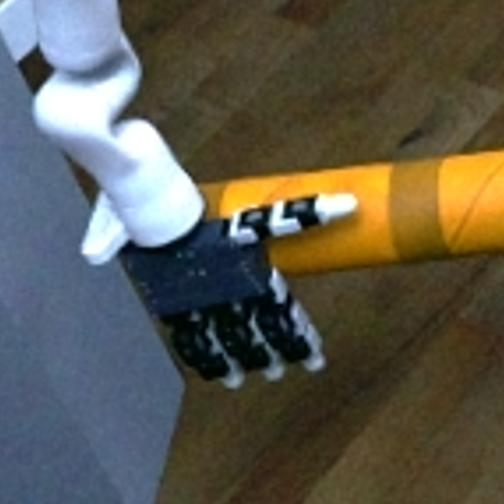

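{"name": "move", "arguments": {
  "arm1": {"joints":{"joint1_rad":0.3178,"joint2_rad":1.9614,"joint4_rad":0.3088,"joint6_rad":0.6270,"joint7_rad":1.9640},"min_time_s":2},
  "arm2": {"joints":{"joint1_rad":0.4019,"joint2_rad":1.6289,"joint4_rad":1.7535,"joint6_rad":-0.3804,"joint7_rad":1.9870},"min_time_s":2},
  "arm3": {"joints":{"joint1_rad":-0.1762,"joint2_rad":1.7172,"joint4_rad":0.8717,"joint6_rad":0.4480,"joint7_rad":1.4573},"min_time_s":2},
  "cameras": ["cam_high","cam_low"]
}}

{"name": "zoom_image", "arguments": {
  "camera": "cam_low",
  "region": [600, 280, 740, 400]
}}

{"name": "zoom_image", "arguments": {
  "camera": "cam_high",
  "region": [200, 280, 300, 380]
}}

{"name": "zoom_image", "arguments": {
  "camera": "cam_high",
  "region": [300, 280, 400, 380]
}}

{"name": "zoom_image", "arguments": {
  "camera": "cam_high",
  "region": [430, 310, 530, 410]
}}

Scene clock: 561.20 s.
Joint torques (N m): arm1=[0.41 -25.59 1.85 -6.21 -0.39 -0.81 0.15] | arm2=[1.63 -18.61 -1.09 2.21 -0.29 -0.33 -0.47] | arm3=[-0.98 -23.19 0.01 -3.27 -0.03 -0.35 0.01]
Motor temperatures (°C): arm1=[40 44 39 42 47 51 55] | arm2=[38 43 35 42 45 42 47] | arm3=[38 37 36 37 44 48 49]
Flange force (N): arm1=no reading | arm2=[-1.2 2.0 4.4] | arm3=[-6.9 -1.8 2.9]
move: arm1 done; arm2 done; arm3 done
Joint velocities: within noise
arm1.joint_positions: joint1_rad=+0.318 joint2_rad=+1.961 joint3_rad=+0.000 joint4_rad=+0.309 joint5_rad=+0.000 joint6_rad=+0.627 joint7_rad=+1.964 hand_index_mcp=+0.751 hand_index_abd=-0.002 hand_index_pip=+0.575 hand_index_dip=+0.693 hand_middle_mcp=+0.749 hand_middle_abd=-0.001 hand_middle_pip=+0.574 hand_middle_dip=+0.693 hand_ring_mcp=+0.748 hand_ring_abd=-0.005 hand_ring_pip=+0.575 hand_ring_dip=+0.694 hand_thumb_cmc=+0.711 hand_thumb_axl=+0.676 hand_thumb_mcp=+0.224 hand_thumb_ipl=+0.164 hand_current_limit=+0.750 hand_speed=-0.750
arm1.joint_status: all done
arm1.hand_state: goal,goal,goal,goal,goal,goal,goal,goal,goal,goal,goal,goal,goal,goal,goal,goal
arm1.index_mcp_current_ma: -5
arm1.index_abd_current_ma: -1
arm1.index_pip_current_ma: -5
arm1.index_dip_current_ma: -4
arm1.middle_mcp_current_ma: -7
arm1.middle_abd_current_ma: -1
arm1.middle_pip_current_ma: -5
arm1.middle_dip_current_ma: -3
arm1.ring_mcp_current_ma: -10
arm1.ring_abd_current_ma: -6
arm1.ring_pip_current_ma: -4
arm1.ring_dip_current_ma: -3
arm1.thumb_cmc_current_ma: -4
arm1.thumb_axl_current_ma: -3
arm1.thumb_mcp_current_ma: -3
arm1.thumb_ipl_current_ma: -9
arm1.hand_goal_index_mcp: 0.754
arm1.hand_goal_index_abd: 0.000
arm1.hand_goal_index_pip: 0.578
arm1.hand_goal_index_dip: 0.696
arm1.hand_goal_middle_mcp: 0.754
arm1.hand_goal_middle_abd: 0.000
arm1.hand_goal_middle_pip: 0.578
arm1.hand_goal_middle_dip: 0.696
arm1.hand_goal_ring_mcp: 0.754
arm1.hand_goal_ring_abd: 0.000
arm1.hand_goal_ring_pip: 0.578
arm1.hand_goal_ring_dip: 0.696
arm1.hand_goal_thumb_cmc: 0.714
arm1.hand_goal_thumb_axl: 0.678
arm1.hand_goal_thumb_mcp: 0.226
arm1.hand_goal_thumb_ipl: 0.168
arm1.hand: x=+0.7864 y=+0.1924 z=+0.4095 quat_wxyz=(+0.046, -0.993, -0.012, +0.108) (m; scene frame)
arm2.joint_positions: joint1_rad=+0.402 joint2_rad=+1.629 joint3_rad=+0.000 joint4_rad=+1.753 joint5_rad=+0.000 joint6_rad=-0.380 joint7_rad=+1.987 hand_index_mcp=+0.751 hand_index_abd=-0.005 hand_index_pip=+0.574 hand_index_dip=+0.693 hand_middle_mcp=+0.749 hand_middle_abd=+0.003 hand_middle_pip=+0.574 hand_middle_dip=+0.693 hand_ring_mcp=+0.749 hand_ring_abd=+0.003 hand_ring_pip=+0.575 hand_ring_dip=+0.693 hand_thumb_cmc=+0.711 hand_thumb_axl=+0.676 hand_thumb_mcp=+0.224 hand_thumb_ipl=+0.164 hand_current_limit=+0.750 hand_speed=-0.750
arm2.joint_status: all done
arm2.hand_state: goal,goal,goal,goal,goal,goal,goal,goal,goal,goal,goal,goal,goal,goal,goal,goal
arm2.index_mcp_current_ma: -1
arm2.index_abd_current_ma: -1
arm2.index_pip_current_ma: -1
arm2.index_dip_current_ma: 0
arm2.middle_mcp_current_ma: -1
arm2.middle_abd_current_ma: 0
arm2.middle_pip_current_ma: -1
arm2.middle_dip_current_ma: 0
arm2.ring_mcp_current_ma: -1
arm2.ring_abd_current_ma: 0
arm2.ring_pip_current_ma: 0
arm2.ring_dip_current_ma: 0
arm2.thumb_cmc_current_ma: 0
arm2.thumb_axl_current_ma: 0
arm2.thumb_mcp_current_ma: 0
arm2.thumb_ipl_current_ma: -1
arm2.hand_goal_index_mcp: 0.754
arm2.hand_goal_index_abd: 0.000
arm2.hand_goal_index_pip: 0.578
arm2.hand_goal_index_dip: 0.696
arm2.hand_goal_middle_mcp: 0.754
arm2.hand_goal_middle_abd: 0.000
arm2.hand_goal_middle_pip: 0.578
arm2.hand_goal_middle_dip: 0.696
arm2.hand_goal_ring_mcp: 0.754
arm2.hand_goal_ring_abd: 0.000
arm2.hand_goal_ring_pip: 0.578
arm2.hand_goal_ring_dip: 0.696
arm2.hand_goal_thumb_cmc: 0.714
arm2.hand_goal_thumb_axl: 0.678
arm2.hand_goal_thumb_mcp: 0.226
arm2.hand_goal_thumb_ipl: 0.168
arm2.hand: x=-0.6102 y=+0.8957 z=+0.4116 quat_wxyz=(+0.040, +0.481, +0.874, -0.056) (m; scene frame)
arm3.joint_positions: joint1_rad=-0.176 joint2_rad=+1.717 joint3_rad=+0.000 joint4_rad=+0.872 joint5_rad=+0.000 joint6_rad=+0.448 joint7_rad=+1.457 hand_index_mcp=+0.752 hand_index_abd=+0.003 hand_index_pip=+0.575 hand_index_dip=+0.693 hand_middle_mcp=+0.751 hand_middle_abd=+0.003 hand_middle_pip=+0.574 hand_middle_dip=+0.693 hand_ring_mcp=+0.751 hand_ring_abd=+0.003 hand_ring_pip=+0.575 hand_ring_dip=+0.694 hand_thumb_cmc=+0.712 hand_thumb_axl=+0.676 hand_thumb_mcp=+0.223 hand_thumb_ipl=+0.164 hand_current_limit=+0.750 hand_speed=-0.750
arm3.joint_status: all done
arm3.hand_state: goal,goal,goal,goal,goal,goal,goal,goal,goal,goal,goal,goal,goal,goal,goal,goal
arm3.index_mcp_current_ma: -4
arm3.index_abd_current_ma: 5
arm3.index_pip_current_ma: -6
arm3.index_dip_current_ma: -5
arm3.middle_mcp_current_ma: -5
arm3.middle_abd_current_ma: 5
arm3.middle_pip_current_ma: -7
arm3.middle_dip_current_ma: -5
arm3.ring_mcp_current_ma: -6
arm3.ring_abd_current_ma: 5
arm3.ring_pip_current_ma: -6
arm3.ring_dip_current_ma: -4
arm3.thumb_cmc_current_ma: -4
arm3.thumb_axl_current_ma: -4
arm3.thumb_mcp_current_ma: -6
arm3.thumb_ipl_current_ma: -11
arm3.hand_goal_index_mcp: 0.754
arm3.hand_goal_index_abd: 0.000
arm3.hand_goal_index_pip: 0.578
arm3.hand_goal_index_dip: 0.696
arm3.hand_goal_middle_mcp: 0.754
arm3.hand_goal_middle_abd: 0.000
arm3.hand_goal_middle_pip: 0.578
arm3.hand_goal_middle_dip: 0.696
arm3.hand_goal_ring_mcp: 0.754
arm3.hand_goal_ring_abd: 0.000
arm3.hand_goal_ring_pip: 0.578
arm3.hand_goal_ring_dip: 0.696
arm3.hand_goal_thumb_cmc: 0.714
arm3.hand_goal_thumb_axl: 0.678
arm3.hand_goal_thumb_mcp: 0.226
arm3.hand_goal_thumb_ipl: 0.168
arm3.hand: x=-0.5305 y=-0.6389 z=+0.4106 quat_wxyz=(+0.044, -0.509, +0.859, +0.024) (m; scene frame)
pictures: cam_high, cam_low

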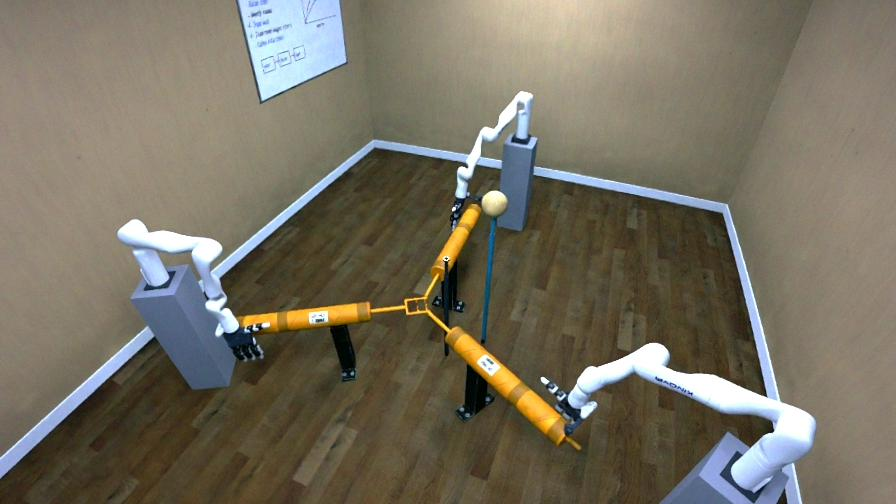

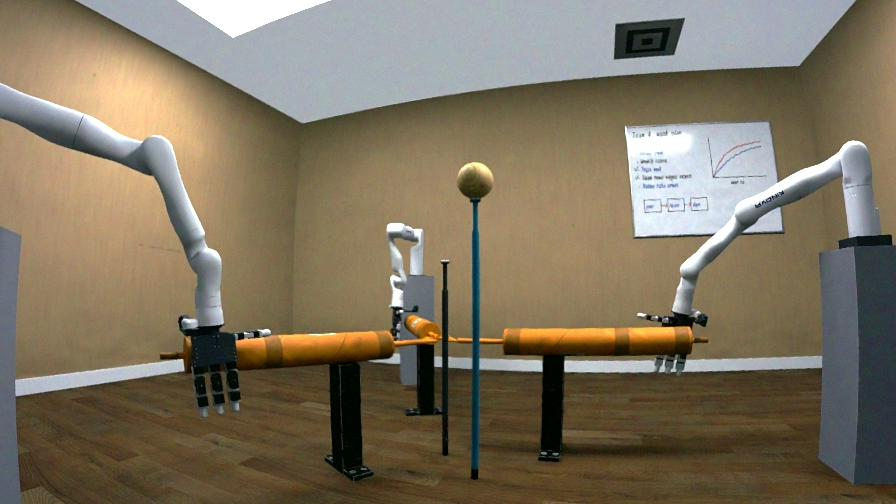

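Scaled by 3.600 from the camera's 896x504 image, which has a finer 1280x720 frame.

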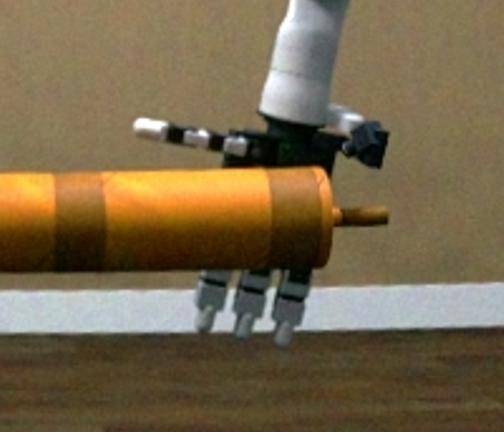

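Scaled by 5.040 from the camera's 896x504 image, which has a finer 1280x720 frame.

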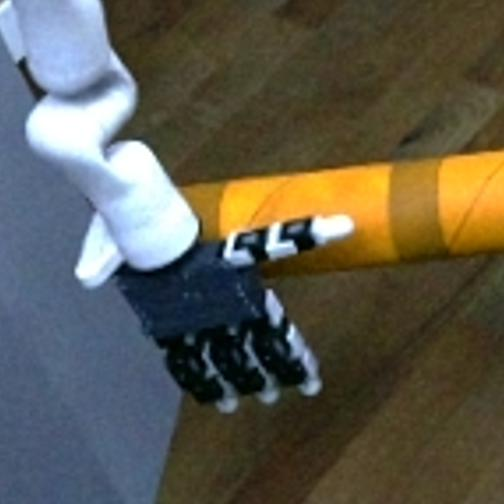

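Scaled by 5.040 from the camera's 896x504 image, which has a finer 1280x720 frame.

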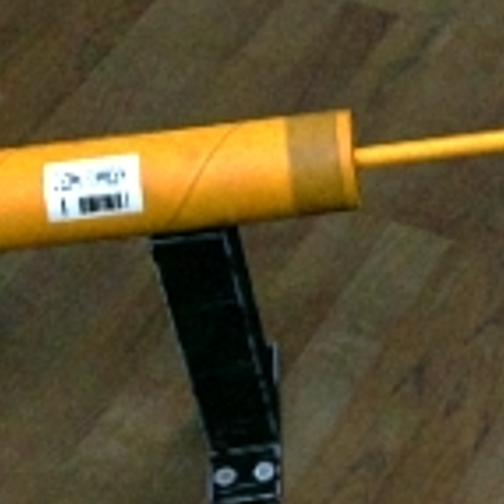

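Scaled by 5.040 from the camera's 896x504 image, which has a finer 1280x720 frame.

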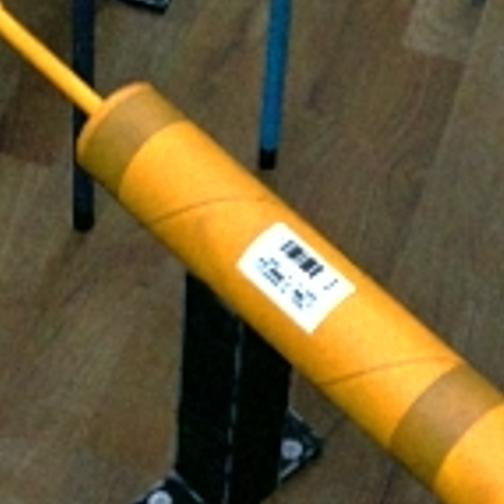

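{"name": "move", "arguments": {
  "arm1": {"joints":{"joint1_rad":0.3187,"joint2_rad":1.5869,"joint4_rad":0.8321,"joint6_rad":0.4782,"joint7_rad":1.9649},"min_time_s":2.5},
  "arm2": {"joints":{"joint1_rad":0.4037,"joint2_rad":1.3358,"joint4_rad":2.0118,"joint6_rad":-0.3456,"joint7_rad":1.9888},"min_time_s":2.5},
  "arm3": {"joints":{"joint1_rad":-0.1733,"joint2_rad":1.4299,"joint4_rad":1.1619,"joint6_rad":0.4452,"joint7_rad":1.4602},"min_time_s":2.5},
  "cameras": ["cam_high","cam_low"]
}}

{"name": "zoom_image", "arguments": {
  "camera": "cam_low",
  "region": [400, 120, 540, 240]
}}

Scene clock: 569.80 s.
Joint torques (N m): arm1=[0.45 -26.23 1.86 -5.41 -0.39 -0.83 0.15] | arm2=[1.6 -18.4 -1.08 1.97 -0.34 -0.31 -0.46] | arm3=[-1.01 -23.21 0.06 -3.2 -0.05 -0.36 -0.01]
Motor temperatures (°C): arm1=[40 44 39 42 47 51 55] | arm2=[38 43 35 41 45 42 47] | arm3=[38 37 36 37 44 48 49]
Flange force (N): arm1=[-5.2 -2.5 4.8] | arm2=[-1.5 2.0 4.3] | arm3=[-6.1 -2.0 1.0]
move: arm1 done; arm2 done; arm3 done
Joint velocities: within noise
arm1.joint_positions: joint1_rad=+0.319 joint2_rad=+1.587 joint3_rad=+0.000 joint4_rad=+0.832 joint5_rad=+0.000 joint6_rad=+0.478 joint7_rad=+1.965 hand_index_mcp=+0.751 hand_index_abd=-0.002 hand_index_pip=+0.575 hand_index_dip=+0.693 hand_middle_mcp=+0.749 hand_middle_abd=-0.001 hand_middle_pip=+0.575 hand_middle_dip=+0.693 hand_ring_mcp=+0.748 hand_ring_abd=-0.005 hand_ring_pip=+0.575 hand_ring_dip=+0.694 hand_thumb_cmc=+0.711 hand_thumb_axl=+0.676 hand_thumb_mcp=+0.224 hand_thumb_ipl=+0.164 hand_current_limit=+0.750 hand_speed=-0.750
arm1.joint_status: all done
arm1.hand_state: goal,goal,goal,goal,goal,goal,goal,goal,goal,goal,goal,goal,goal,goal,goal,goal
arm1.index_mcp_current_ma: -5
arm1.index_abd_current_ma: -1
arm1.index_pip_current_ma: -4
arm1.index_dip_current_ma: -4
arm1.middle_mcp_current_ma: -7
arm1.middle_abd_current_ma: -1
arm1.middle_pip_current_ma: -5
arm1.middle_dip_current_ma: -3
arm1.ring_mcp_current_ma: -10
arm1.ring_abd_current_ma: -6
arm1.ring_pip_current_ma: -4
arm1.ring_dip_current_ma: -3
arm1.thumb_cmc_current_ma: -4
arm1.thumb_axl_current_ma: -3
arm1.thumb_mcp_current_ma: -3
arm1.thumb_ipl_current_ma: -9
arm1.hand_goal_index_mcp: 0.754
arm1.hand_goal_index_abd: 0.000
arm1.hand_goal_index_pip: 0.578
arm1.hand_goal_index_dip: 0.696
arm1.hand_goal_middle_mcp: 0.754
arm1.hand_goal_middle_abd: 0.000
arm1.hand_goal_middle_pip: 0.578
arm1.hand_goal_middle_dip: 0.696
arm1.hand_goal_ring_mcp: 0.754
arm1.hand_goal_ring_abd: 0.000
arm1.hand_goal_ring_pip: 0.578
arm1.hand_goal_ring_dip: 0.696
arm1.hand_goal_thumb_cmc: 0.714
arm1.hand_goal_thumb_axl: 0.678
arm1.hand_goal_thumb_mcp: 0.226
arm1.hand_goal_thumb_ipl: 0.168
arm1.hand: x=+0.7864 y=+0.1924 z=+0.5295 quat_wxyz=(+0.047, -0.993, -0.012, +0.108) (m; scene frame)
arm2.joint_positions: joint1_rad=+0.404 joint2_rad=+1.336 joint3_rad=+0.000 joint4_rad=+2.012 joint5_rad=+0.000 joint6_rad=-0.346 joint7_rad=+1.989 hand_index_mcp=+0.751 hand_index_abd=-0.005 hand_index_pip=+0.574 hand_index_dip=+0.693 hand_middle_mcp=+0.749 hand_middle_abd=+0.003 hand_middle_pip=+0.574 hand_middle_dip=+0.693 hand_ring_mcp=+0.749 hand_ring_abd=+0.003 hand_ring_pip=+0.575 hand_ring_dip=+0.693 hand_thumb_cmc=+0.711 hand_thumb_axl=+0.676 hand_thumb_mcp=+0.224 hand_thumb_ipl=+0.164 hand_current_limit=+0.750 hand_speed=-0.750
arm2.joint_status: all done
arm2.hand_state: goal,goal,goal,goal,goal,goal,goal,goal,goal,goal,goal,goal,goal,goal,goal,goal
arm2.index_mcp_current_ma: -1
arm2.index_abd_current_ma: -1
arm2.index_pip_current_ma: -1
arm2.index_dip_current_ma: 0
arm2.middle_mcp_current_ma: -1
arm2.middle_abd_current_ma: 0
arm2.middle_pip_current_ma: -1
arm2.middle_dip_current_ma: 0
arm2.ring_mcp_current_ma: -1
arm2.ring_abd_current_ma: 0
arm2.ring_pip_current_ma: 0
arm2.ring_dip_current_ma: 0
arm2.thumb_cmc_current_ma: 0
arm2.thumb_axl_current_ma: 0
arm2.thumb_mcp_current_ma: 0
arm2.thumb_ipl_current_ma: -1
arm2.hand_goal_index_mcp: 0.754
arm2.hand_goal_index_abd: 0.000
arm2.hand_goal_index_pip: 0.578
arm2.hand_goal_index_dip: 0.696
arm2.hand_goal_middle_mcp: 0.754
arm2.hand_goal_middle_abd: 0.000
arm2.hand_goal_middle_pip: 0.578
arm2.hand_goal_middle_dip: 0.696
arm2.hand_goal_ring_mcp: 0.754
arm2.hand_goal_ring_abd: 0.000
arm2.hand_goal_ring_pip: 0.578
arm2.hand_goal_ring_dip: 0.696
arm2.hand_goal_thumb_cmc: 0.714
arm2.hand_goal_thumb_axl: 0.678
arm2.hand_goal_thumb_mcp: 0.226
arm2.hand_goal_thumb_ipl: 0.168
arm2.hand: x=-0.6103 y=+0.8957 z=+0.5316 quat_wxyz=(+0.039, +0.481, +0.874, -0.056) (m; scene frame)
arm3.joint_positions: joint1_rad=-0.173 joint2_rad=+1.430 joint3_rad=+0.000 joint4_rad=+1.162 joint5_rad=+0.000 joint6_rad=+0.445 joint7_rad=+1.460 hand_index_mcp=+0.752 hand_index_abd=+0.003 hand_index_pip=+0.575 hand_index_dip=+0.693 hand_middle_mcp=+0.751 hand_middle_abd=+0.003 hand_middle_pip=+0.574 hand_middle_dip=+0.693 hand_ring_mcp=+0.751 hand_ring_abd=+0.003 hand_ring_pip=+0.575 hand_ring_dip=+0.694 hand_thumb_cmc=+0.712 hand_thumb_axl=+0.676 hand_thumb_mcp=+0.223 hand_thumb_ipl=+0.164 hand_current_limit=+0.750 hand_speed=-0.750
arm3.joint_status: all done
arm3.hand_state: goal,goal,goal,goal,goal,goal,goal,goal,goal,goal,goal,goal,goal,goal,goal,goal
arm3.index_mcp_current_ma: -4
arm3.index_abd_current_ma: 4
arm3.index_pip_current_ma: -6
arm3.index_dip_current_ma: -5
arm3.middle_mcp_current_ma: -5
arm3.middle_abd_current_ma: 5
arm3.middle_pip_current_ma: -7
arm3.middle_dip_current_ma: -5
arm3.ring_mcp_current_ma: -6
arm3.ring_abd_current_ma: 5
arm3.ring_pip_current_ma: -6
arm3.ring_dip_current_ma: -4
arm3.thumb_cmc_current_ma: -4
arm3.thumb_axl_current_ma: -4
arm3.thumb_mcp_current_ma: -7
arm3.thumb_ipl_current_ma: -11
arm3.hand_goal_index_mcp: 0.754
arm3.hand_goal_index_abd: 0.000
arm3.hand_goal_index_pip: 0.578
arm3.hand_goal_index_dip: 0.696
arm3.hand_goal_middle_mcp: 0.754
arm3.hand_goal_middle_abd: 0.000
arm3.hand_goal_middle_pip: 0.578
arm3.hand_goal_middle_dip: 0.696
arm3.hand_goal_ring_mcp: 0.754
arm3.hand_goal_ring_abd: 0.000
arm3.hand_goal_ring_pip: 0.578
arm3.hand_goal_ring_dip: 0.696
arm3.hand_goal_thumb_cmc: 0.714
arm3.hand_goal_thumb_axl: 0.678
arm3.hand_goal_thumb_mcp: 0.226
arm3.hand_goal_thumb_ipl: 0.168
arm3.hand: x=-0.5304 y=-0.6389 z=+0.5306 quat_wxyz=(+0.044, -0.509, +0.859, +0.024) (m; scene frame)
pictures: cam_high, cam_low

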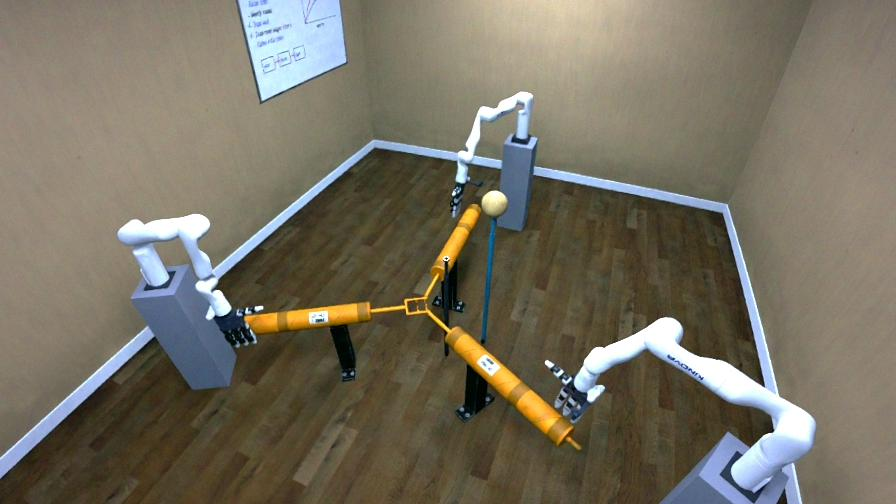

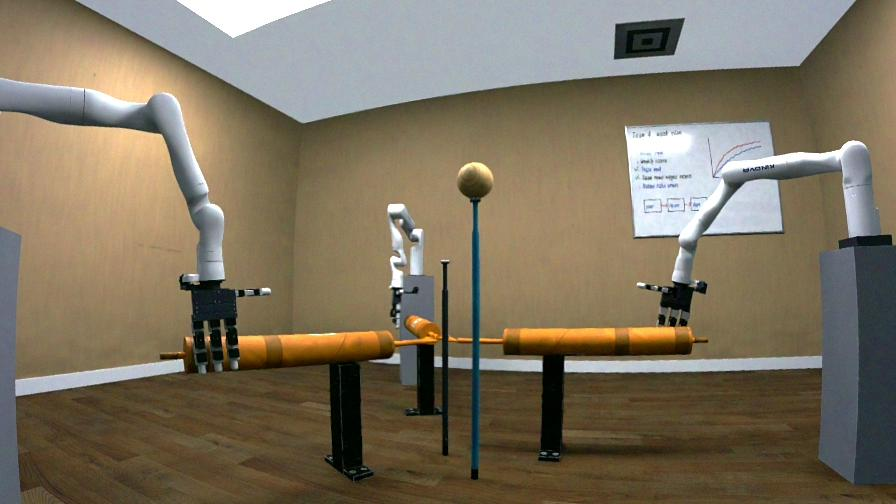

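Scaled by 3.600 from the camera's 896x504 image, which has a finer 1280x720 frame.

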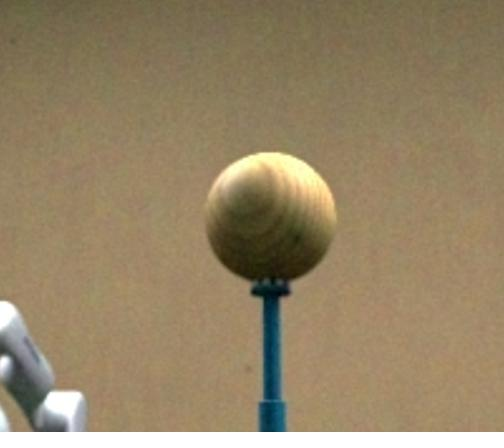

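{"name": "finished_scene", "arguments": {
  "scene": 2
}}

The scene is finished: the task was done.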